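# Eight arms place a scaffold tube across two bearers

## Task

Set the scaffold tube down so that it rests across both bearers, without dropping it at any point.

## Robot and tools

Setup. Eight i2rt Big YAM arms (arm1 to arm8), each ending in a five-fingered right hand with a wrist camera (armN_cam_wrist). There is also an overhead camera, cam_high. Arms 1-4 stand along y = +0.65 and face toward -y. Arms 5-8 stand along y = -0.65 and face toward +y. Their x positions are about +1.14, +0.38, -0.38 and -1.15. The feet sit at z of roughly 0.73-0.81. The tabletops below the arms are at z = 0.720. A hand can reach about 1.07 m from its arm's joint-1 axis.

Frames. Every pose is given in one scene frame, in metres, with the origin on the floor and +z up. Quaternions are written w, x, y, z. The hand point lies 0.045 m in front of the palm. In the hand's own axes, +z runs along the straightened fingers, +y points out of the palm, and +x runs across the palm away from the thumb. The printed hand position can be off, more so when the arm is stretched far. hand_target is the pose the arm would reach at the joint targets it is currently holding. When joint6 is about -1.3, the wrist camera sits on top and its picture is upright.

move. Each arm gets its own optional object, under the key arm1 ... arm8. Leave an arm out and it receives no new command, though it may still be driving toward an earlier target. Inside an arm's object:
- joints: absolute targets, keyed by name. joint1_rad to joint6_rad are in radians. Their ranges are: joint1 ±2.879 (base yaw, counter-clockwise positive), joint2 0 to 3.141 (shoulder), joint3 0 to 3.019 (elbow), joint4 -1.692 to 1.57 (pitch, fingers up positive), joint5 ±1.57 (sideways), joint6 ±2.094 (roll). The hand keys run from -1 to 1: hand_little, hand_ring, hand_middle, hand_index and hand_thumb_bend use +1 for straight and -1 for curled. hand_thumb_turn uses +1 for beside the palm and -1 for opposite the fingers. hand_force_limit sets the stopping force: -1 is about 0 N and +1 is 10 N (15 N for the thumb). hand_speed ranges from -0.96 to 1, and full speed is reached at +0.48. At the start, force_limit is 0 and hand_speed is -0.8. Closing at -0.94 or slower gives a soft grip.
- target: a single list of 7 numbers, [x, y, z, qw, qx, qy, qz]. This is an absolute hand pose in the scene frame. The hand travels there in a straight line, starting from its hand_target. When target is used, joints may carry only the hand_ keys.
- speed: the top speed along the path, in m/s, from 0.002 to 4.3 (default 0.25). Rotation is capped at twice this number in rad/s.
- min_time_s: 0.1 to 8 s. This is the shortest time each joint motion of that arm may take.
All motions in one call start together. Hand paths finish at the same time, within 10 s. No call lasts longer than 15 s. The cameras argument takes a list of names, or ["all"], or []. An unknown camera name makes the whole call invalid.

wait: seconds, 0 to 10. Lets the scene run with no new commands. zoom_image: camera plus region [x0, y0, x1, y1], in pixels of that camera's latest picture (672x504, origin at the top-left). The region can be at most 504 by 504. show_instructions: shows the reference page. finished_scene: optional scene = 1. It ends the scene permanently, so the tube must already be resting on both bearers on its own.

Results. "move" lists the robots that received a motion. "as last shown" marks an uncommanded robot, whose status lines read "not commanded". "pictures" gives the order of the images. Also returned are hand, hand_target, joint_positions, Joint velocities (rad/s, which read "within noise" when the arm is still) and joint torques (N m). hand_stopped_by gives a word for each of little, ring, middle, index, thumb_bend and thumb_turn: moving, target, force, stalled or fault. The *_load_n readings give fingertip force in N, positive when pushed open. A lost grip shows up as loads close to 0. Status words:
- off_target: the arm has come to rest short of the target.
- time_out: the arm stopped, and on_its_own shows the target it keeps pushing toward.
- "joint command not followed" or "pose unreachable": a safety check is holding the arm back.
- not_followed: the motion ended while still held back.
- MOTOR HOT: a motor has reached 85 °C.
- OVER-TEMPERATURE FAULT: the arm went limp at 100 °C.
- limit_stop_at_motor_heat: that target must be sent again.
If a call is refused or interrupted by a stop, the later calls in the same reply are skipped.

Fingers. Each finger motor starts only when its own target changes. It stops at the target, or when its load reaches the force limit. To grip harder, raise the limit and send a target closed further than the current reading. With the thumb turned in front of the palm, the hand can wrap objects about 0.035-0.065 m thick. A bracket on the little-finger side of the wrist can catch on things.

Cautions. Each step, the controller clips the path pose to within 100 mm and 20° of the measured hand pose. Hands lag behind their paths and can overshoot, by as much as 30° when the arm is stretched and moving fast. Paths do not steer around obstacles or other arms. Any hard press between two robots fails the scene. This includes closing one hand on another robot's fingers. Do not drop the tube even a few millimetres, release it while it is moving, slam it, or push it off the work area or onto the floor. Holding loads with a stretched arm heats the motors. Loose objects may occasionally get a small push from outside.

Each tool is called after "Call:" as name(argument=value, ...) on one line, values as JSON.

Reference images:

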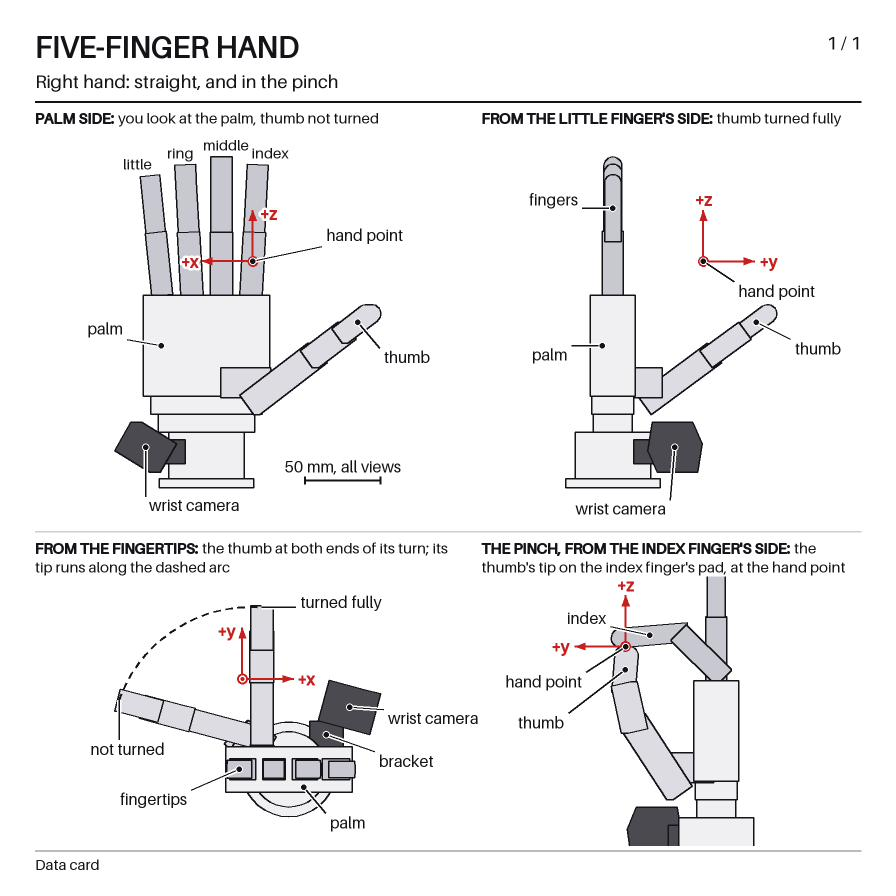

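## Session

Call:
move()

Scene clock: 0.00 s.
Joint torques (N m): no reading
Motor temperatures (°C): arm1=[36 37 37 37 40 36] | arm2=[40 45 38 38 35 36] | arm3=[38 41 38 35 35 39] | arm4=[37 39 41 34 32 36] | arm5=[42 40 36 37 34 35] | arm6=[34 36 35 36 41 38] | arm7=[36 40 39 37 36 40] | arm8=[32 34 37 38 39 39]
Heat: arm1: hottest joint5_rad 40 °C; arm2: hottest joint2_rad 45 °C; arm3: hottest joint2_rad 41 °C; arm4: hottest joint3_rad 41 °C; arm5: hottest joint1_rad 42 °C; arm6: hottest joint5_rad 41 °C; arm7: hottest joint2_rad 40 °C; arm8: hottest joint5_rad 39 °C.
Joint velocities: within noise
arm1.joint_positions: joint1_rad=+0.162 joint2_rad=+0.621 joint3_rad=+1.412 joint4_rad=-1.266 joint5_rad=-0.141 joint6_rad=-1.375 hand_little=+1.000 hand_ring=+1.000 hand_middle=+1.000 hand_index=+1.000 hand_thumb_turn=+1.000 hand_thumb_bend=+1.000 hand_force_limit=+0.000 hand_speed=-0.800
arm1.joint_status: not commanded
arm1.hand_stopped_by: target,target,target,target,target,target
arm1.little_load_n: 0.0
arm1.ring_load_n: 0.0
arm1.middle_load_n: 0.0
arm1.index_load_n: 0.0
arm1.thumb_bend_load_n: 0.0
arm1.thumb_turn_load_n: 0.0
arm1.hand: x=+1.1447 y=+0.4007 z=+1.3264 quat_wxyz=(+0.246, +0.614, -0.595, +0.457) (m; scene frame)
arm1.hand_target: x=+1.1444 y=+0.4021 z=+1.3346 quat_wxyz=(+0.251, +0.611, -0.591, +0.463) (m; scene frame)
arm1.hand_status: not commanded
arm2.joint_positions: joint1_rad=+0.108 joint2_rad=+0.608 joint3_rad=+1.442 joint4_rad=-1.258 joint5_rad=-0.053 joint6_rad=-1.176 hand_little=+1.000 hand_ring=+1.000 hand_middle=+1.000 hand_index=+1.000 hand_thumb_turn=+1.000 hand_thumb_bend=+1.000 hand_force_limit=+0.000 hand_speed=-0.800
arm2.joint_status: not commanded
arm2.hand_stopped_by: target,target,target,target,target,target
arm2.little_load_n: 0.0
arm2.ring_load_n: 0.0
arm2.middle_load_n: 0.0
arm2.index_load_n: 0.0
arm2.thumb_bend_load_n: 0.0
arm2.thumb_turn_load_n: 0.0
arm2.hand: x=+0.3841 y=+0.4182 z=+1.2611 quat_wxyz=(+0.250, +0.522, -0.658, +0.482) (m; scene frame)
arm2.hand_target: x=+0.3838 y=+0.4201 z=+1.2701 quat_wxyz=(+0.255, +0.518, -0.653, +0.490) (m; scene frame)
arm2.hand_status: not commanded
arm3.joint_positions: joint1_rad=+0.440 joint2_rad=+0.620 joint3_rad=+1.464 joint4_rad=-1.458 joint5_rad=-0.107 joint6_rad=-1.055 hand_little=+1.000 hand_ring=+1.000 hand_middle=+1.000 hand_index=+1.000 hand_thumb_turn=+1.000 hand_thumb_bend=+1.000 hand_force_limit=+0.000 hand_speed=-0.800
arm3.joint_status: not commanded
arm3.hand_stopped_by: target,target,target,target,target,target
arm3.little_load_n: 0.0
arm3.ring_load_n: 0.0
arm3.middle_load_n: 0.0
arm3.index_load_n: 0.0
arm3.thumb_bend_load_n: 0.0
arm3.thumb_turn_load_n: -0.5
arm3.hand: x=-0.3037 y=+0.4746 z=+1.2577 quat_wxyz=(+0.092, +0.630, -0.623, +0.455) (m; scene frame)
arm3.hand_target: x=-0.3041 y=+0.4756 z=+1.2645 quat_wxyz=(+0.095, +0.627, -0.620, +0.462) (m; scene frame)
arm3.hand_status: not commanded
arm4.joint_positions: joint1_rad=-0.243 joint2_rad=+0.622 joint3_rad=+1.410 joint4_rad=-1.195 joint5_rad=+0.160 joint6_rad=-0.987 hand_little=+1.000 hand_ring=+1.000 hand_middle=+1.000 hand_index=+1.000 hand_thumb_turn=+1.000 hand_thumb_bend=+1.000 hand_force_limit=+0.000 hand_speed=-0.800
arm4.joint_status: not commanded
arm4.hand_stopped_by: target,target,target,target,target,target
arm4.little_load_n: 0.0
arm4.ring_load_n: 0.0
arm4.middle_load_n: 0.0
arm4.index_load_n: 0.0
arm4.thumb_bend_load_n: 0.0
arm4.thumb_turn_load_n: 0.0
arm4.hand: x=-1.2639 y=+0.4326 z=+1.2989 quat_wxyz=(+0.372, +0.267, -0.789, +0.410) (m; scene frame)
arm4.hand_target: x=-1.2635 y=+0.4339 z=+1.3083 quat_wxyz=(+0.377, +0.264, -0.784, +0.418) (m; scene frame)
arm4.hand_status: not commanded
arm5.joint_positions: joint1_rad=+0.416 joint2_rad=+0.614 joint3_rad=+1.325 joint4_rad=-1.393 joint5_rad=+0.268 joint6_rad=-1.221 hand_little=+1.000 hand_ring=+1.000 hand_middle=+1.000 hand_index=+1.000 hand_thumb_turn=+1.000 hand_thumb_bend=+1.000 hand_force_limit=+0.000 hand_speed=-0.800
arm5.joint_status: not commanded
arm5.hand_stopped_by: target,target,target,target,target,target
arm5.little_load_n: 0.0
arm5.ring_load_n: 0.0
arm5.middle_load_n: 0.0
arm5.index_load_n: 0.0
arm5.thumb_bend_load_n: 0.0
arm5.thumb_turn_load_n: 0.5
arm5.hand: x=-1.1474 y=-0.4366 z=+1.2142 quat_wxyz=(-0.356, +0.639, +0.627, +0.269) (m; scene frame)
arm5.hand_target: x=-1.1472 y=-0.4369 z=+1.2241 quat_wxyz=(-0.366, +0.637, +0.622, +0.273) (m; scene frame)
arm5.hand_status: not commanded
arm6.joint_positions: joint1_rad=-0.320 joint2_rad=+0.642 joint3_rad=+1.438 joint4_rad=-1.379 joint5_rad=-0.202 joint6_rad=-1.074 hand_little=+1.000 hand_ring=+1.000 hand_middle=+1.000 hand_index=+1.000 hand_thumb_turn=+1.000 hand_thumb_bend=+1.000 hand_force_limit=+0.000 hand_speed=-0.800
arm6.joint_status: not commanded
arm6.hand_stopped_by: target,target,target,target,target,target
arm6.little_load_n: 0.0
arm6.ring_load_n: 0.0
arm6.middle_load_n: 0.0
arm6.index_load_n: 0.0
arm6.thumb_bend_load_n: 0.0
arm6.thumb_turn_load_n: 0.0
arm6.hand: x=-0.3198 y=-0.4433 z=+1.2250 quat_wxyz=(-0.422, +0.789, +0.379, +0.236) (m; scene frame)
arm6.hand_target: x=-0.3202 y=-0.4444 z=+1.2328 quat_wxyz=(-0.428, +0.785, +0.378, +0.241) (m; scene frame)
arm6.hand_status: not commanded
arm7.joint_positions: joint1_rad=+0.107 joint2_rad=+0.617 joint3_rad=+1.327 joint4_rad=-1.407 joint5_rad=-0.191 joint6_rad=-1.323 hand_little=+1.000 hand_ring=+1.000 hand_middle=+1.000 hand_index=+1.000 hand_thumb_turn=+1.000 hand_thumb_bend=+1.000 hand_force_limit=+0.000 hand_speed=-0.800
arm7.joint_status: not commanded
arm7.hand_stopped_by: target,target,target,target,target,target
arm7.little_load_n: 0.0
arm7.ring_load_n: 0.0
arm7.middle_load_n: 0.0
arm7.index_load_n: 0.0
arm7.thumb_bend_load_n: 0.0
arm7.thumb_turn_load_n: 0.0
arm7.hand: x=+0.3786 y=-0.4257 z=+1.2011 quat_wxyz=(-0.391, +0.670, +0.605, +0.182) (m; scene frame)
arm7.hand_target: x=+0.3786 y=-0.4251 z=+1.2113 quat_wxyz=(-0.399, +0.665, +0.602, +0.189) (m; scene frame)
arm7.hand_status: not commanded
arm8.joint_positions: joint1_rad=+0.250 joint2_rad=+0.614 joint3_rad=+1.437 joint4_rad=-1.429 joint5_rad=-0.161 joint6_rad=-1.429 hand_little=+1.000 hand_ring=+1.000 hand_middle=+1.000 hand_index=+1.000 hand_thumb_turn=+1.000 hand_thumb_bend=+1.000 hand_force_limit=+0.000 hand_speed=-0.800
arm8.joint_status: not commanded
arm8.hand_stopped_by: target,target,target,target,target,target
arm8.little_load_n: 0.0
arm8.ring_load_n: 0.0
arm8.middle_load_n: 0.0
arm8.index_load_n: 0.0
arm8.thumb_bend_load_n: 0.0
arm8.thumb_turn_load_n: 0.0
arm8.hand: x=+1.1066 y=-0.4290 z=+1.2434 quat_wxyz=(-0.419, +0.562, +0.685, +0.199) (m; scene frame)
arm8.hand_target: x=+1.1068 y=-0.4298 z=+1.2514 quat_wxyz=(-0.426, +0.558, +0.682, +0.205) (m; scene frame)
arm8.hand_status: not commanded
pictures: arm1_cam_wrist, arm2_cam_wrist, arm3_cam_wrist, arm4_cam_wrist, arm5_cam_wrist, arm6_cam_wrist, arm7_cam_wrist, arm8_cam_wrist, cam_high

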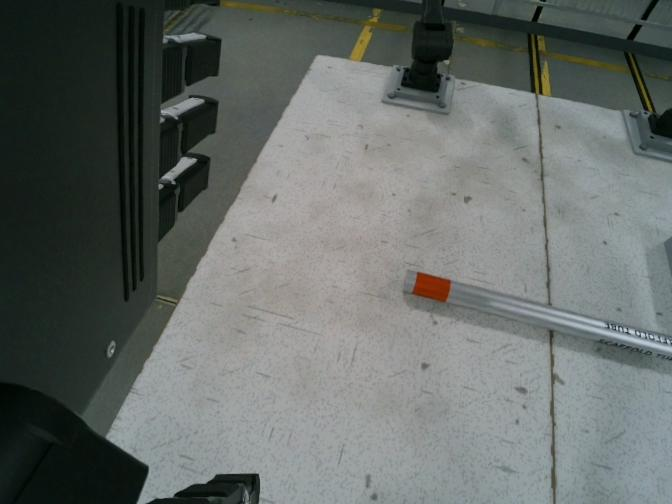

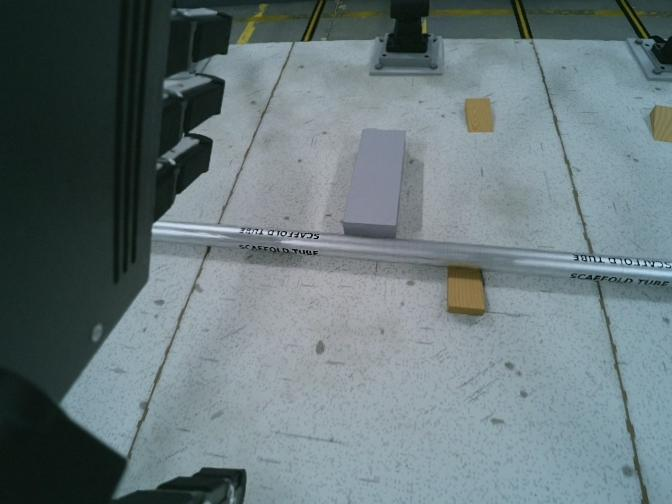

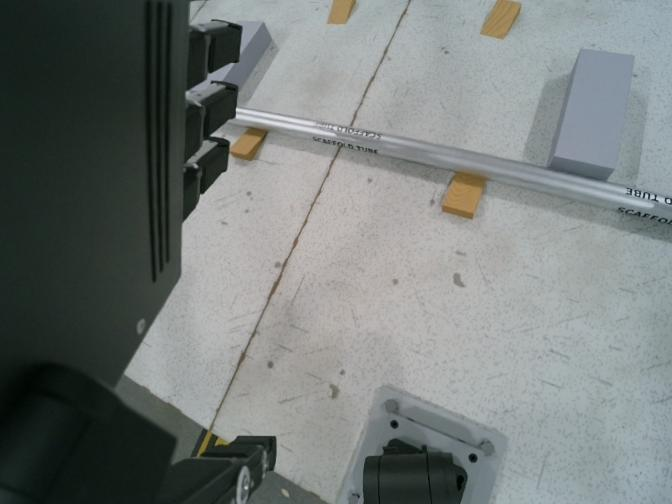

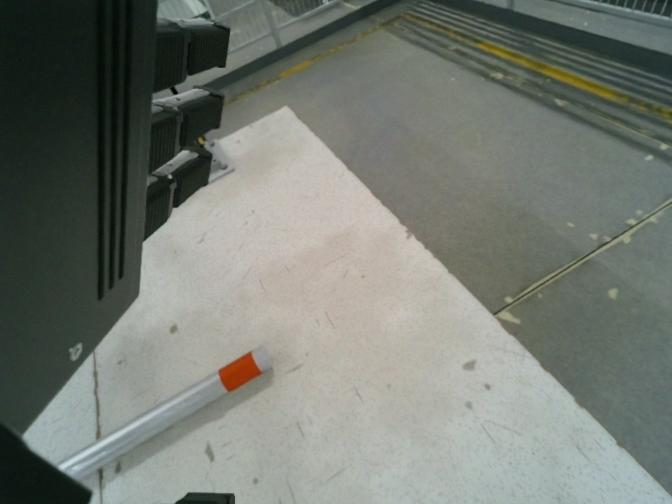

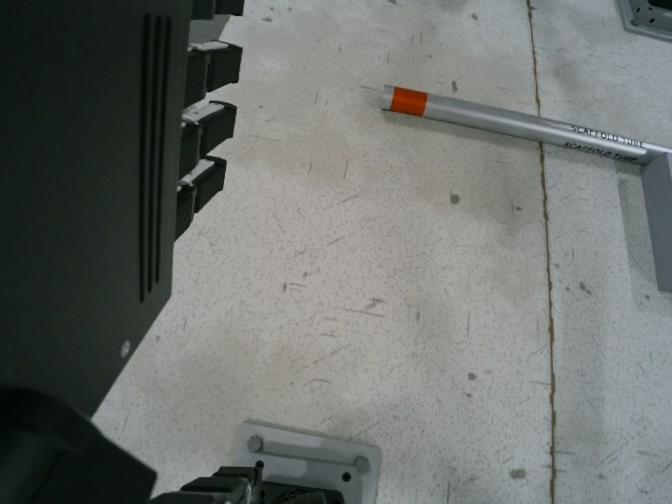

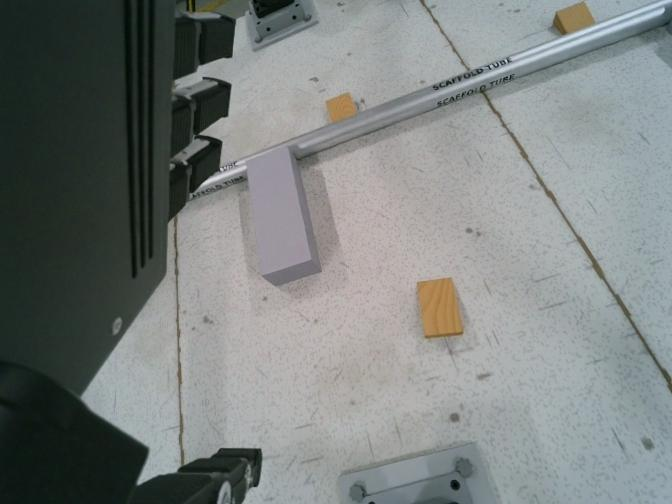

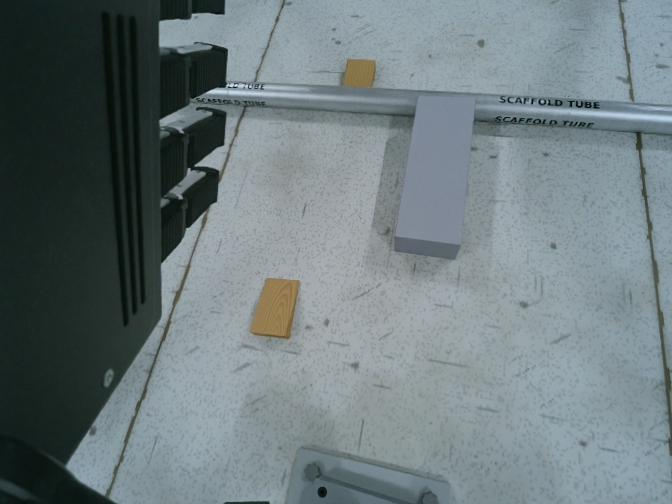

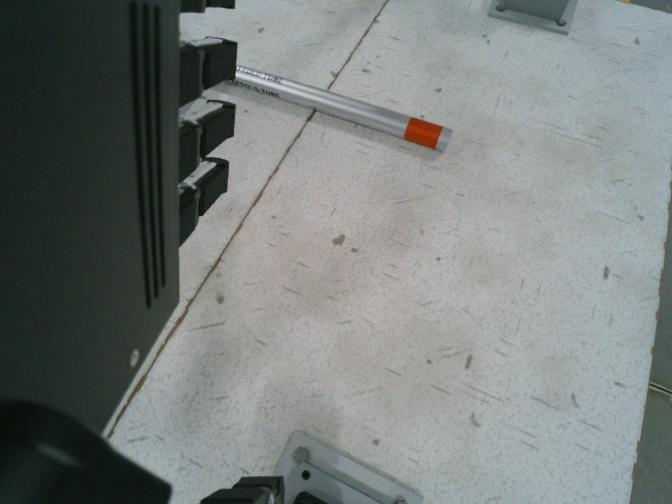

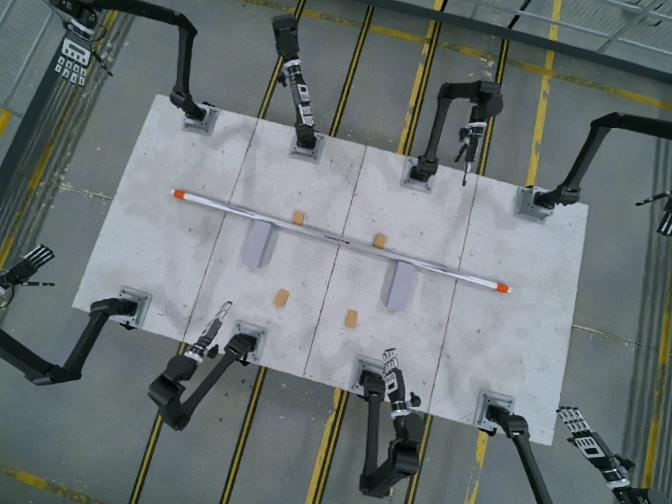

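Call:
zoom_image(camera="cam_high", region=[150, 160, 350, 310])

Call:
zoom_image(camera="cam_high", region=[330, 200, 530, 350])

Scaled by 2.520.

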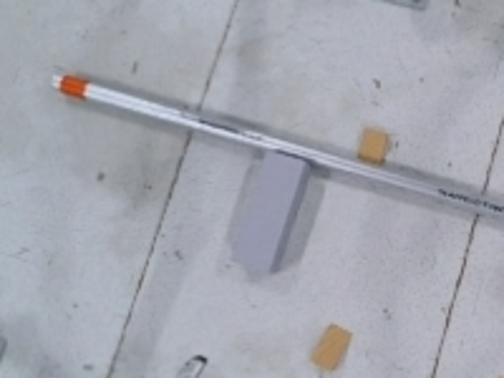

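Scaled by 2.520.

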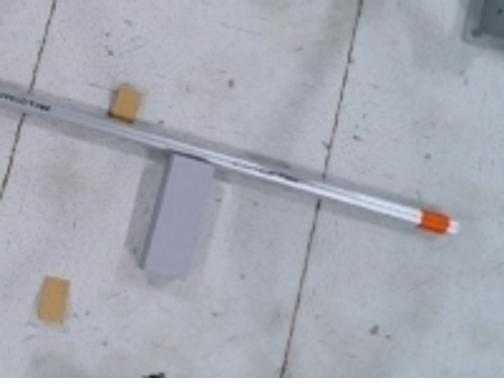

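Call:
zoom_image(camera="arm3_cam_wrist", region=[400, 20, 672, 230])

Call:
zoom_image(camera="arm2_cam_wrist", region=[320, 80, 560, 330])

Call:
zoom_image(camera="arm6_cam_wrist", region=[180, 80, 500, 350])

Call:
zoom_image(camera="arm7_cam_wrist", region=[230, 40, 530, 350])

Scaled by 1.853.

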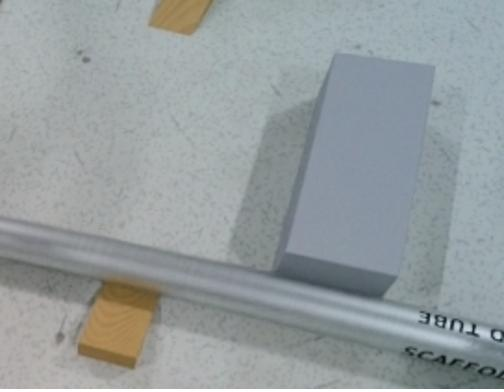

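Scaled by 2.016.

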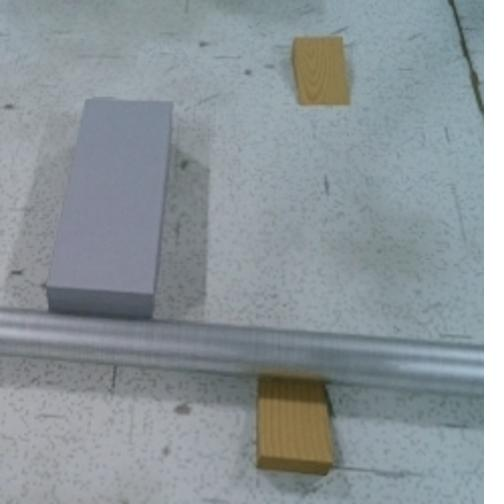

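Scaled by 1.575.

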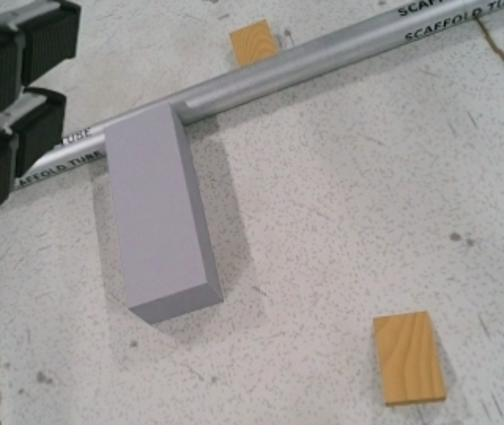

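Scaled by 1.626.

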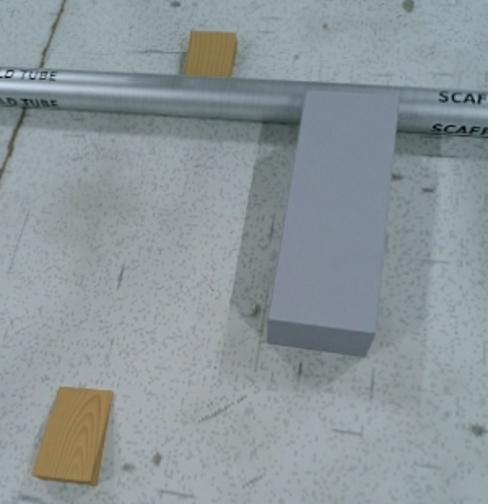

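Call:
move(arm1={"target": [0.95, 0.10, 0.98, -0.012, 0.023, 0.887, -0.4615], "speed": 0.25, "joints": {"hand_speed": 0.0, "hand_thumb_turn": -1.0, "hand_thumb_bend": 0.8, "hand_index": 0.7, "hand_middle": 0.7, "hand_ring": 0.7, "hand_little": 0.7}}, arm2={"target": [0.62, 0.11, 0.98, -0.012, 0.023, 0.887, -0.4615], "speed": 0.25, "joints": {"hand_speed": 0.0, "hand_thumb_turn": -1.0, "hand_thumb_bend": 0.8, "hand_index": 0.7, "hand_middle": 0.7, "hand_ring": 0.7, "hand_little": 0.7}}, arm3={"target": [-0.50, 0.13, 0.98, -0.012, 0.023, 0.887, -0.4615], "speed": 0.25, "joints": {"hand_speed": 0.0, "hand_thumb_turn": -1.0, "hand_thumb_bend": 0.8, "hand_index": 0.7, "hand_middle": 0.7, "hand_ring": 0.7, "hand_little": 0.7}}, arm4={"target": [-0.85, 0.14, 0.98, -0.012, 0.023, 0.887, -0.4615], "speed": 0.25, "joints": {"hand_speed": 0.0, "hand_thumb_turn": -1.0, "hand_thumb_bend": 0.8, "hand_index": 0.7, "hand_middle": 0.7, "hand_ring": 0.7, "hand_little": 0.7}}, cameras=["all"])

Scene clock: 111.70 s.
Joint torques (N m): arm1=[-1.14 -11.87 11.34 3.21 0.02 0.13] | arm2=[0.09 -9.35 15.62 2.52 0.32 0.19] | arm3=[-0.73 -9.23 12.74 3.06 0.03 0.31] | arm4=[0.26 -14.45 11.11 2.19 0.17 0.09] | arm5=[0.09 0.97 9.69 1.55 0.07 0.03] | arm6=[0.56 2.2 7.84 1.96 0.08 0.08] | arm7=[1.38 0.03 7.68 1.51 -0.16 0.03] | arm8=[0.73 1.2 7.46 2.44 0.05 -0.08]
Motor temperatures (°C): arm1=[36 36 42 37 39 36] | arm2=[39 45 42 37 35 36] | arm3=[38 41 43 35 35 38] | arm4=[37 39 48 34 32 35] | arm5=[42 39 43 37 34 35] | arm6=[34 36 41 36 40 37] | arm7=[36 40 45 37 36 39] | arm8=[32 34 40 38 39 38]
Heat: arm1: hottest joint3_rad 42 °C; arm2: hottest joint2_rad 45 °C; arm3: hottest joint3_rad 43 °C; arm4: hottest joint3_rad 48 °C; arm5: hottest joint3_rad 43 °C; arm6: hottest joint3_rad 41 °C; arm7: hottest joint3_rad 45 °C; arm8: hottest joint3_rad 40 °C.
move: arm1 off_target; arm2 off_target; arm3 off_target; arm4 off_target
Joint velocities: within noise
arm1.joint_positions: joint1_rad=-0.430 joint2_rad=+1.465 joint3_rad=+1.078 joint4_rad=-0.296 joint5_rad=-0.337 joint6_rad=-0.262 hand_little=+0.700 hand_ring=+0.700 hand_middle=+0.700 hand_index=+0.700 hand_thumb_turn=-1.000 hand_thumb_bend=+0.800 hand_force_limit=+0.000 hand_speed=+0.000
arm1.joint_status: all done
arm1.hand_stopped_by: target,target,target,target,target,target
arm1.little_load_n: -0.5
arm1.ring_load_n: 0.0
arm1.middle_load_n: 0.0
arm1.index_load_n: 0.0
arm1.thumb_bend_load_n: 0.0
arm1.thumb_turn_load_n: 0.0
arm1.hand: x=+0.9650 y=+0.1164 z=+0.9659 quat_wxyz=(+0.003, -0.011, -0.896, +0.444)
arm1.hand_target: x=+0.9507 y=+0.1014 z=+0.9804 quat_wxyz=(+0.013, -0.020, -0.887, +0.461)
arm1.hand_status: off_target (0.026 m and 2.8 deg from the pose sent, 0.498 m and 86.7 deg at the start)
arm2.joint_positions: joint1_rad=+0.430 joint2_rad=+1.400 joint3_rad=+1.205 joint4_rad=-0.536 joint5_rad=+0.406 joint6_rad=+0.290 hand_little=+0.700 hand_ring=+0.700 hand_middle=+0.700 hand_index=+0.700 hand_thumb_turn=-1.000 hand_thumb_bend=+0.800 hand_force_limit=+0.000 hand_speed=+0.000
arm2.joint_status: all done
arm2.hand_stopped_by: target,target,target,target,target,target
arm2.little_load_n: 0.5
arm2.ring_load_n: 0.0
arm2.middle_load_n: 0.0
arm2.index_load_n: 0.0
arm2.thumb_bend_load_n: 0.0
arm2.thumb_turn_load_n: 0.0
arm2.hand: x=+0.6066 y=+0.1262 z=+0.9588 quat_wxyz=(+0.025, -0.009, -0.898, +0.439)
arm2.hand_target: x=+0.6205 y=+0.1120 z=+0.9805 quat_wxyz=(+0.011, -0.016, -0.887, +0.461)
arm2.hand_status: off_target (0.030 m and 3.6 deg from the pose sent, 0.479 m and 74.3 deg at the start)
arm3.joint_positions: joint1_rad=-0.370 joint2_rad=+1.324 joint3_rad=+1.023 joint4_rad=-0.400 joint5_rad=-0.253 joint6_rad=-0.193 hand_little=+0.700 hand_ring=+0.700 hand_middle=+0.700 hand_index=+0.700 hand_thumb_turn=-1.000 hand_thumb_bend=+0.800 hand_force_limit=+0.000 hand_speed=+0.000
arm3.joint_status: all done
arm3.hand_stopped_by: target,target,target,target,target,target
arm3.little_load_n: 0.0
arm3.ring_load_n: 0.0
arm3.middle_load_n: 0.0
arm3.index_load_n: 0.0
arm3.thumb_bend_load_n: 0.0
arm3.thumb_turn_load_n: 0.0
arm3.hand: x=-0.4900 y=+0.1475 z=+0.9582 quat_wxyz=(+0.003, -0.014, -0.899, +0.437)
arm3.hand_target: x=-0.4991 y=+0.1317 z=+0.9803 quat_wxyz=(+0.012, -0.020, -0.887, +0.461)
arm3.hand_status: off_target (0.030 m and 3.4 deg from the pose sent, 0.484 m and 83.0 deg at the start)
arm4.joint_positions: joint1_rad=+0.602 joint2_rad=+1.450 joint3_rad=+1.147 joint4_rad=-0.493 joint5_rad=+0.537 joint6_rad=+0.404 hand_little=+0.700 hand_ring=+0.700 hand_middle=+0.700 hand_index=+0.700 hand_thumb_turn=-1.000 hand_thumb_bend=+0.800 hand_force_limit=+0.000 hand_speed=+0.000
arm4.joint_status: all done
arm4.hand_stopped_by: target,target,target,target,target,target
arm4.little_load_n: 0.0
arm4.ring_load_n: 0.0
arm4.middle_load_n: 0.0
arm4.index_load_n: 0.0
arm4.thumb_bend_load_n: 0.0
arm4.thumb_turn_load_n: 0.0
arm4.hand: x=-0.8701 y=+0.1556 z=+0.9559 quat_wxyz=(+0.041, -0.006, -0.898, +0.438)
arm4.hand_target: x=-0.8524 y=+0.1426 z=+0.9811 quat_wxyz=(+0.016, -0.018, -0.887, +0.460)
arm4.hand_status: off_target (0.035 m and 4.8 deg from the pose sent, 0.599 m and 55.0 deg at the start)
arm5, arm6, arm7, arm8: as last shown
arm5.thumb_turn_load_n: 0.0
pictures: arm1_cam_wrist, arm2_cam_wrist, arm3_cam_wrist, arm4_cam_wrist, arm5_cam_wrist, arm6_cam_wrist, arm7_cam_wrist, arm8_cam_wrist, cam_high

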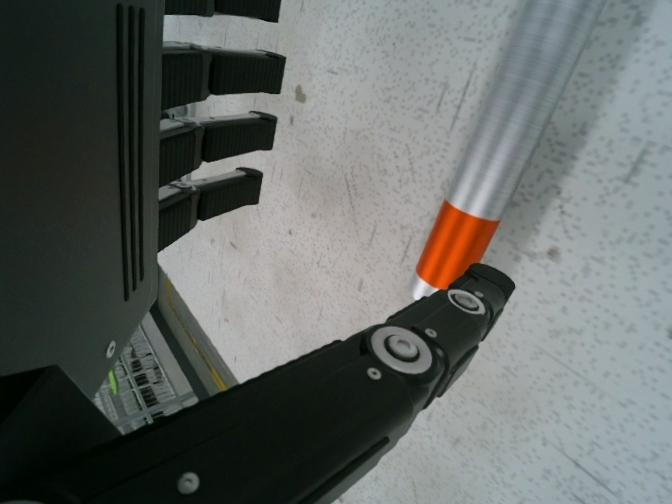

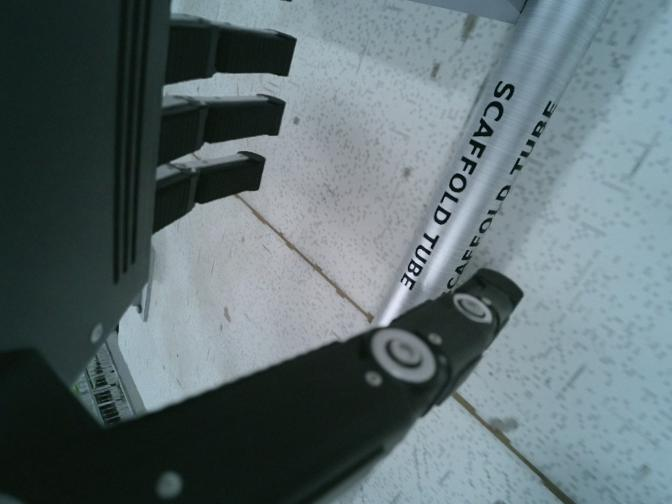

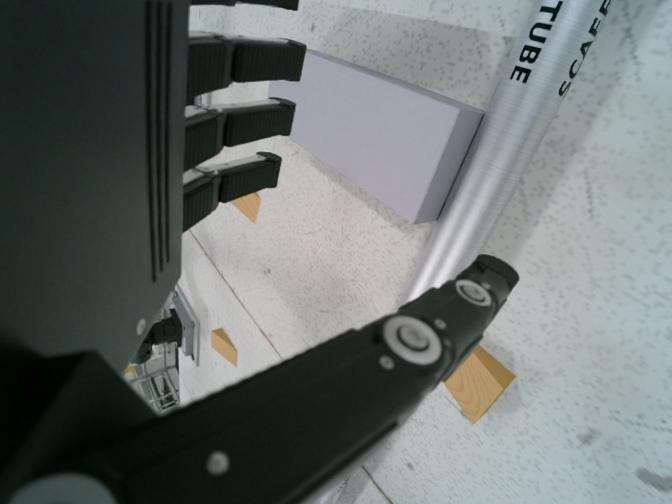

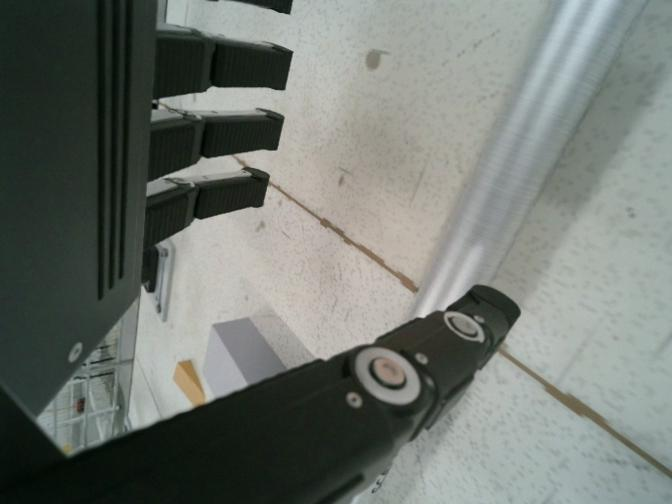

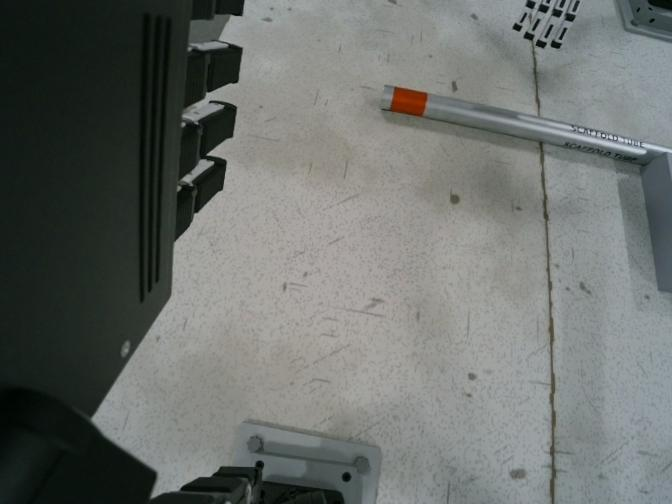

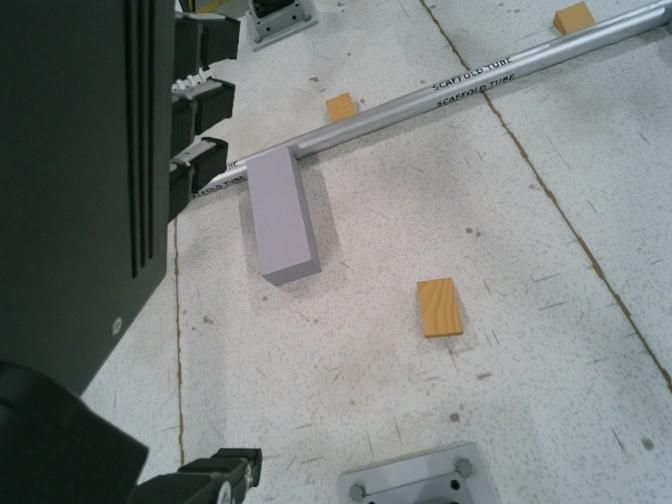

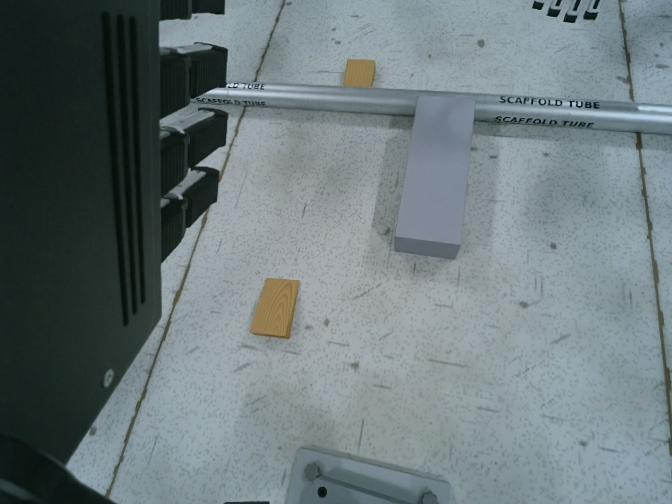

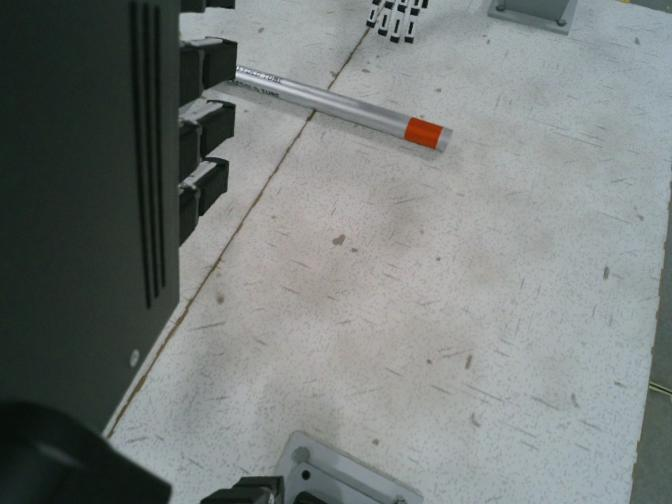

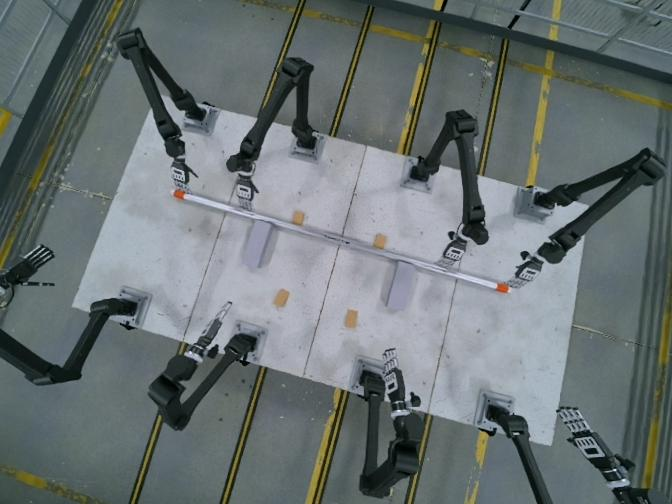

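Call:
move(arm1={"target": [0.916, 0.037, 0.855, -0.0176, 0.0295, 0.8853, -0.4644], "speed": 0.15}, arm2={"target": [0.664, 0.046, 0.862, 0.0040, 0.0312, 0.8829, -0.4694], "speed": 0.15}, arm3={"target": [-0.619, 0.091, 0.862, -0.0181, 0.0262, 0.8816, -0.4720], "speed": 0.15}, arm4={"target": [-0.862, 0.107, 0.865, 0.0202, 0.0346, 0.8825, -0.4706], "speed": 0.15}, cameras=["arm1_cam_wrist", "arm2_cam_wrist", "arm3_cam_wrist", "arm4_cam_wrist"])

Scene clock: 150.10 s.
Joint torques (N m): arm1=[-1.32 -15.91 9.77 3.21 0.01 0.15] | arm2=[0.15 -12.86 13.31 2.58 0.31 0.19] | arm3=[-0.62 -12.81 12.53 2.95 -0.48 -0.04] | arm4=[-0.38 -15.27 7.01 2.52 0.04 0] | arm5=[-0.15 1.03 9.7 1.55 0.05 -0.01] | arm6=[1.08 1.85 8.01 2.24 0.05 0.13] | arm7=[1.14 -0.03 7.65 1.32 -0.15 0.02] | arm8=[0.73 0.85 7.49 2.36 0.03 -0.1]
Motor temperatures (°C): arm1=[36 37 48 37 39 36] | arm2=[39 46 46 37 35 35] | arm3=[38 41 50 35 35 38] | arm4=[37 41 50 34 32 35] | arm5=[42 39 43 37 34 35] | arm6=[34 36 42 36 40 37] | arm7=[36 40 46 36 36 39] | arm8=[32 34 40 38 38 38]
Heat: arm1: hottest joint3_rad 48 °C; arm2: hottest joint2_rad 46 °C; arm3: hottest joint3_rad 50 °C; arm4: hottest joint3_rad 50 °C; arm5: hottest joint3_rad 43 °C; arm6: hottest joint3_rad 42 °C; arm7: hottest joint3_rad 46 °C; arm8: hottest joint3_rad 40 °C.
move: arm1 off_target; arm2 off_target; arm3 off_target; arm4 done
Joint velocities: within noise
arm1.joint_positions: joint1_rad=-0.430 joint2_rad=+1.792 joint3_rad=+1.131 joint4_rad=-0.003 joint5_rad=-0.323 joint6_rad=-0.245 hand_little=+0.700 hand_ring=+0.700 hand_middle=+0.700 hand_index=+0.700 hand_thumb_turn=-1.000 hand_thumb_bend=+0.800 hand_force_limit=+0.000 hand_speed=+0.000
arm1.joint_status: not commanded
arm1.hand_stopped_by: target,target,target,target,target,target
arm1.little_load_n: 0.0
arm1.ring_load_n: 0.0
arm1.middle_load_n: 0.0
arm1.index_load_n: 0.0
arm1.thumb_bend_load_n: 0.0
arm1.thumb_turn_load_n: 0.0
arm1.hand: x=+0.9321 y=+0.0515 z=+0.8482 quat_wxyz=(+0.009, -0.020, -0.893, +0.450)
arm1.hand_target: x=+0.9164 y=+0.0380 z=+0.8554 quat_wxyz=(+0.017, -0.030, -0.885, +0.464)
arm1.hand_status: off_target (0.023 m and 2.4 deg from the pose sent, 0.145 m and 3.8 deg at the start)
arm2.joint_positions: joint1_rad=+0.443 joint2_rad=+1.680 joint3_rad=+1.205 joint4_rad=-0.224 joint5_rad=+0.409 joint6_rad=+0.330 hand_little=+0.700 hand_ring=+0.700 hand_middle=+0.700 hand_index=+0.700 hand_thumb_turn=-1.000 hand_thumb_bend=+0.800 hand_force_limit=+0.000 hand_speed=+0.000
arm2.joint_status: not commanded
arm2.hand_stopped_by: target,target,target,target,target,target
arm2.little_load_n: 0.0
arm2.ring_load_n: 0.0
arm2.middle_load_n: 0.0
arm2.index_load_n: 0.0
arm2.thumb_bend_load_n: 0.0
arm2.thumb_turn_load_n: 0.0
arm2.hand: x=+0.6504 y=+0.0583 z=+0.8488 quat_wxyz=(+0.008, -0.026, -0.891, +0.452)
arm2.hand_target: x=+0.6637 y=+0.0469 z=+0.8622 quat_wxyz=(-0.004, -0.031, -0.883, +0.469)
arm2.hand_status: off_target (0.023 m and 2.7 deg from the pose sent, 0.138 m and 5.7 deg at the start)
arm3.joint_positions: joint1_rad=-0.565 joint2_rad=+1.654 joint3_rad=+1.045 joint4_rad=-0.101 joint5_rad=-0.385 joint6_rad=-0.262 hand_little=+0.700 hand_ring=+0.700 hand_middle=+0.700 hand_index=+0.700 hand_thumb_turn=-1.000 hand_thumb_bend=+0.800 hand_force_limit=+0.000 hand_speed=+0.000
arm3.joint_status: not commanded
arm3.hand_stopped_by: target,target,target,target,target,target
arm3.little_load_n: 0.0
arm3.ring_load_n: 0.0
arm3.middle_load_n: 0.0
arm3.index_load_n: 0.0
arm3.thumb_bend_load_n: 0.0
arm3.thumb_turn_load_n: 0.0
arm3.hand: x=-0.6033 y=+0.1119 z=+0.8447 quat_wxyz=(+0.002, -0.043, -0.893, +0.449)
arm3.hand_target: x=-0.6178 y=+0.0925 z=+0.8628 quat_wxyz=(+0.016, -0.031, -0.881, +0.471)
arm3.hand_status: off_target (0.031 m and 4.0 deg from the pose sent, 0.171 m and 5.0 deg at the start)
arm4.joint_positions: joint1_rad=+0.544 joint2_rad=+1.614 joint3_rad=+1.024 joint4_rad=-0.088 joint5_rad=+0.445 joint6_rad=+0.404 hand_little=+0.700 hand_ring=+0.700 hand_middle=+0.700 hand_index=+0.700 hand_thumb_turn=-1.000 hand_thumb_bend=+0.800 hand_force_limit=+0.000 hand_speed=+0.000
arm4.joint_status: not commanded
arm4.hand_stopped_by: target,target,target,target,target,target
arm4.little_load_n: 0.0
arm4.ring_load_n: 0.0
arm4.middle_load_n: 0.0
arm4.index_load_n: 0.0
arm4.thumb_bend_load_n: 0.0
arm4.thumb_turn_load_n: 0.5
arm4.hand: x=-0.8619 y=+0.1126 z=+0.8658 quat_wxyz=(-0.014, -0.028, -0.884, +0.466)
arm4.hand_target: x=-0.8622 y=+0.1072 z=+0.8646 quat_wxyz=(-0.019, -0.034, -0.882, +0.470)
arm4.hand_status: done (0.006 m and 1.2 deg from the pose sent, 0.103 m and 8.7 deg at the start)
arm5, arm6, arm7, arm8: as last shown

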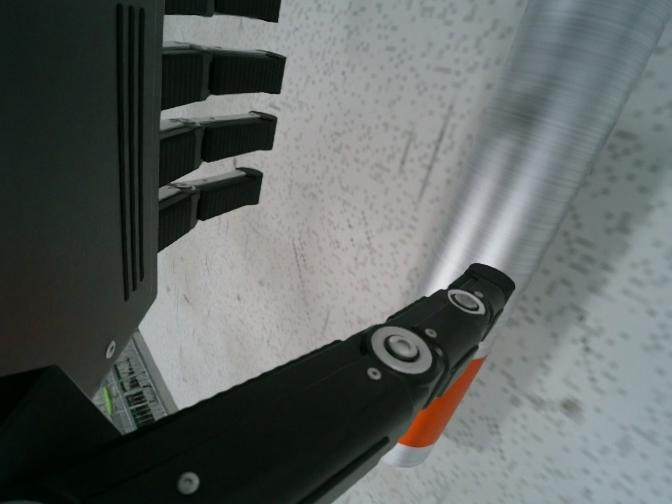

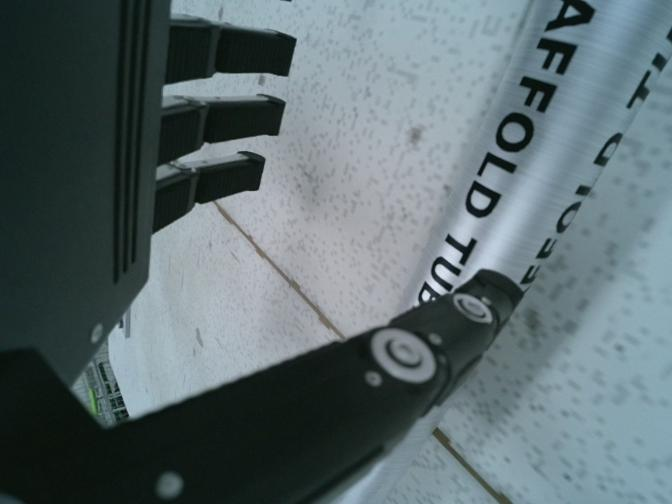

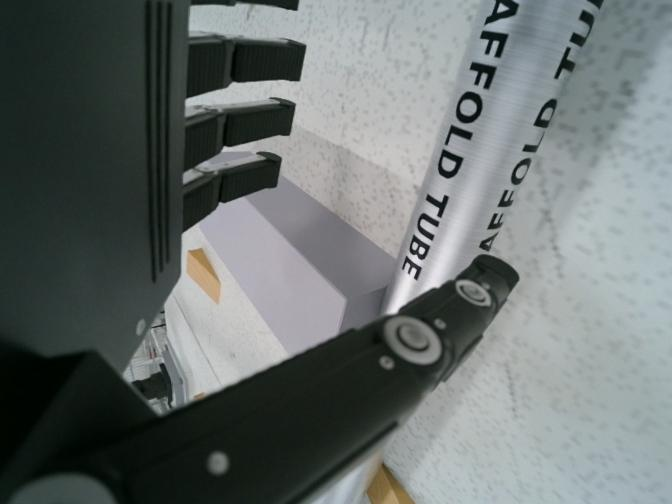

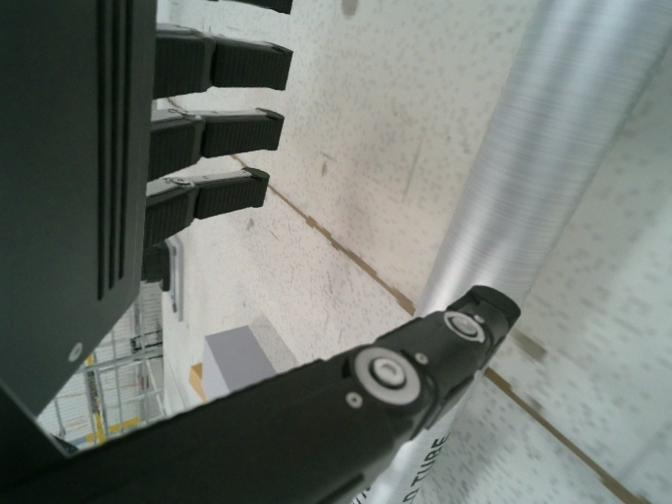

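Call:
move(arm1={"target": [0.914, 0.0515, 0.792, -0.0176, 0.0295, 0.8853, -0.4644], "speed": 0.1}, arm2={"target": [0.6635, 0.059, 0.798, 0.0040, 0.0312, 0.8829, -0.4694], "speed": 0.1}, arm3={"target": [-0.6257, 0.089, 0.802, -0.0238, -0.0004, 0.8833, -0.4702], "speed": 0.1}, arm4={"target": [-0.878, 0.110, 0.790, 0.0065, 0.0278, 0.8889, -0.4596], "speed": 0.1}, cameras=["arm1_cam_wrist", "arm2_cam_wrist", "arm3_cam_wrist", "arm4_cam_wrist"])

Scene clock: 180.53 s.
Joint torques (N m): arm1=[-1.32 -16.15 6.34 3.21 -0.39 0.05] | arm2=[0.15 -12.69 9.92 2.59 0.31 0.19] | arm3=[-1.08 -13.22 9.28 2.92 -0.46 -0.06] | arm4=[-0.85 -16.21 6.01 2.44 -0.03 -0.27] | arm5=[-0.15 0.56 9.62 1.7 0.04 0.04] | arm6=[0.03 2.14 7.82 1.92 0.04 0.08] | arm7=[1.55 0.03 7.72 1.46 -0.15 -0.01] | arm8=[0.5 1.08 7.42 2.39 0.06 -0.12]
Motor temperatures (°C): arm1=[36 37 46 37 39 36] | arm2=[39 46 46 37 35 35] | arm3=[38 41 51 35 35 38] | arm4=[37 42 48 35 32 35] | arm5=[41 39 44 37 34 35] | arm6=[34 36 42 36 40 37] | arm7=[36 40 46 36 36 39] | arm8=[32 34 40 38 38 38]
Heat: arm1: hottest joint3_rad 46 °C; arm2: hottest joint2_rad 46 °C; arm3: hottest joint3_rad 51 °C; arm4: hottest joint3_rad 48 °C; arm5: hottest joint3_rad 44 °C; arm6: hottest joint3_rad 42 °C; arm7: hottest joint3_rad 46 °C; arm8: hottest joint3_rad 40 °C.
move: arm1 off_target; arm2 done; arm3 off_target; arm4 done
Joint velocities: within noise
arm1.joint_positions: joint1_rad=-0.444 joint2_rad=+1.883 joint3_rad=+1.093 joint4_rad=+0.159 joint5_rad=-0.323 joint6_rad=-0.245 hand_little=+0.700 hand_ring=+0.700 hand_middle=+0.700 hand_index=+0.700 hand_thumb_turn=-1.000 hand_thumb_bend=+0.800 hand_force_limit=+0.000 hand_speed=+0.000
arm1.joint_status: not commanded
arm1.hand_stopped_by: target,target,target,target,target,target
arm1.little_load_n: 0.0
arm1.ring_load_n: 0.0
arm1.middle_load_n: 0.0
arm1.index_load_n: 0.0
arm1.thumb_bend_load_n: 0.0
arm1.thumb_turn_load_n: 0.0
arm1.hand: x=+0.9214 y=+0.0495 z=+0.8019 quat_wxyz=(+0.018, -0.023, -0.885, +0.464)
arm1.hand_target: x=+0.9139 y=+0.0517 z=+0.7922 quat_wxyz=(+0.018, -0.030, -0.885, +0.464)
arm1.hand_status: off_target (0.013 m and 0.8 deg from the pose sent, 0.059 m and 2.4 deg at the start)
arm2.joint_positions: joint1_rad=+0.452 joint2_rad=+1.739 joint3_rad=+1.125 joint4_rad=-0.056 joint5_rad=+0.416 joint6_rad=+0.336 hand_little=+0.700 hand_ring=+0.700 hand_middle=+0.700 hand_index=+0.700 hand_thumb_turn=-1.000 hand_thumb_bend=+0.800 hand_force_limit=+0.000 hand_speed=+0.000
arm2.joint_status: not commanded
arm2.hand_stopped_by: target,target,target,target,target,target
arm2.little_load_n: 0.0
arm2.ring_load_n: 0.0
arm2.middle_load_n: 0.0
arm2.index_load_n: 0.0
arm2.thumb_bend_load_n: 0.0
arm2.thumb_turn_load_n: 0.0
arm2.hand: x=+0.6552 y=+0.0601 z=+0.8022 quat_wxyz=(+0.001, -0.029, -0.885, +0.465)
arm2.hand_target: x=+0.6633 y=+0.0593 z=+0.7979 quat_wxyz=(-0.004, -0.031, -0.883, +0.469)
arm2.hand_status: done (0.009 m and 0.8 deg from the pose sent, 0.052 m and 2.7 deg at the start)
arm3.joint_positions: joint1_rad=-0.567 joint2_rad=+1.767 joint3_rad=+1.045 joint4_rad=+0.034 joint5_rad=-0.405 joint6_rad=-0.332 hand_little=+0.700 hand_ring=+0.700 hand_middle=+0.700 hand_index=+0.700 hand_thumb_turn=-1.000 hand_thumb_bend=+0.800 hand_force_limit=+0.000 hand_speed=+0.000
arm3.joint_status: not commanded
arm3.hand_stopped_by: target,target,target,target,target,target
arm3.little_load_n: 0.0
arm3.ring_load_n: 0.0
arm3.middle_load_n: 0.0
arm3.index_load_n: 0.0
arm3.thumb_bend_load_n: 0.0
arm3.thumb_turn_load_n: 0.0
arm3.hand: x=-0.6150 y=+0.0962 z=+0.8005 quat_wxyz=(+0.015, -0.005, -0.888, +0.460)
arm3.hand_target: x=-0.6255 y=+0.0893 z=+0.8022 quat_wxyz=(+0.024, +0.001, -0.882, +0.470)
arm3.hand_status: off_target (0.013 m and 1.8 deg from the pose sent, 0.053 m and 6.2 deg at the start)
arm4.joint_positions: joint1_rad=+0.525 joint2_rad=+1.729 joint3_rad=+0.952 joint4_rad=+0.076 joint5_rad=+0.436 joint6_rad=+0.404 hand_little=+0.700 hand_ring=+0.700 hand_middle=+0.700 hand_index=+0.700 hand_thumb_turn=-1.000 hand_thumb_bend=+0.800 hand_force_limit=+0.000 hand_speed=+0.000
arm4.joint_status: not commanded
arm4.hand_stopped_by: target,target,target,target,target,target
arm4.little_load_n: 0.0
arm4.ring_load_n: 0.0
arm4.middle_load_n: 0.0
arm4.index_load_n: 0.0
arm4.thumb_bend_load_n: 0.0
arm4.thumb_turn_load_n: 0.0
arm4.hand: x=-0.8744 y=+0.1143 z=+0.7939 quat_wxyz=(-0.008, -0.032, -0.889, +0.456)
arm4.hand_target: x=-0.8780 y=+0.1100 z=+0.7903 quat_wxyz=(-0.007, -0.028, -0.888, +0.459)
arm4.hand_status: done (0.007 m and 0.6 deg from the pose sent, 0.078 m and 1.2 deg at the start)
arm5, arm6, arm7, arm8: as last shown

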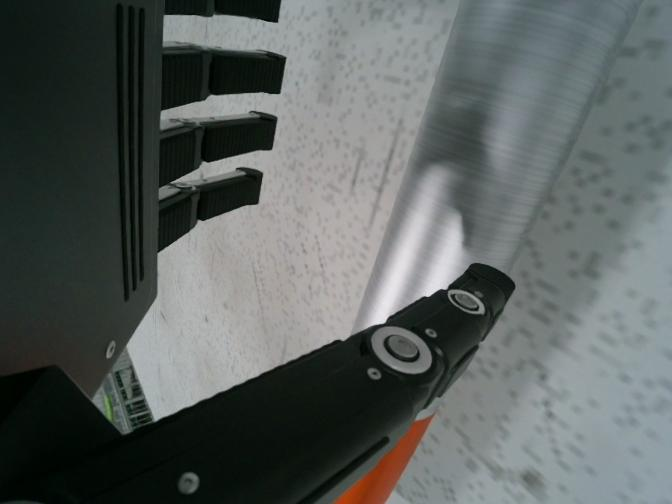

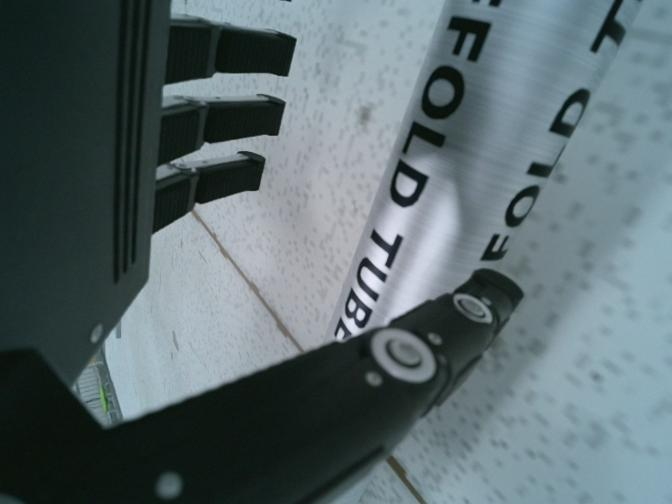

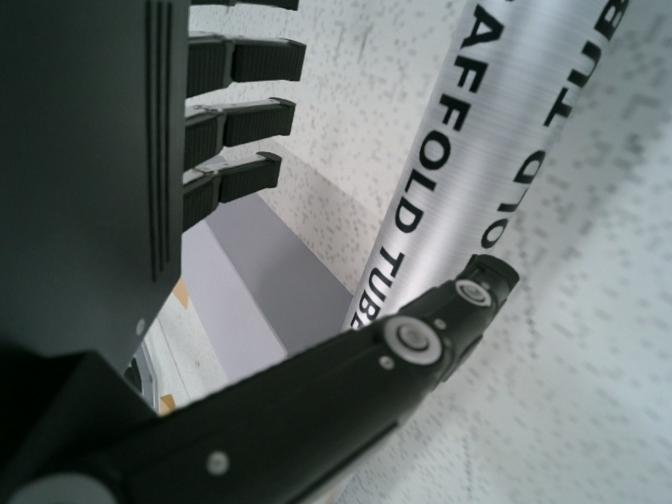

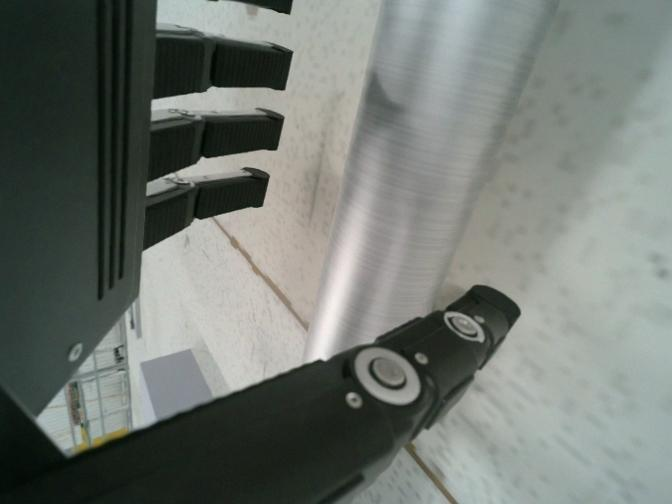

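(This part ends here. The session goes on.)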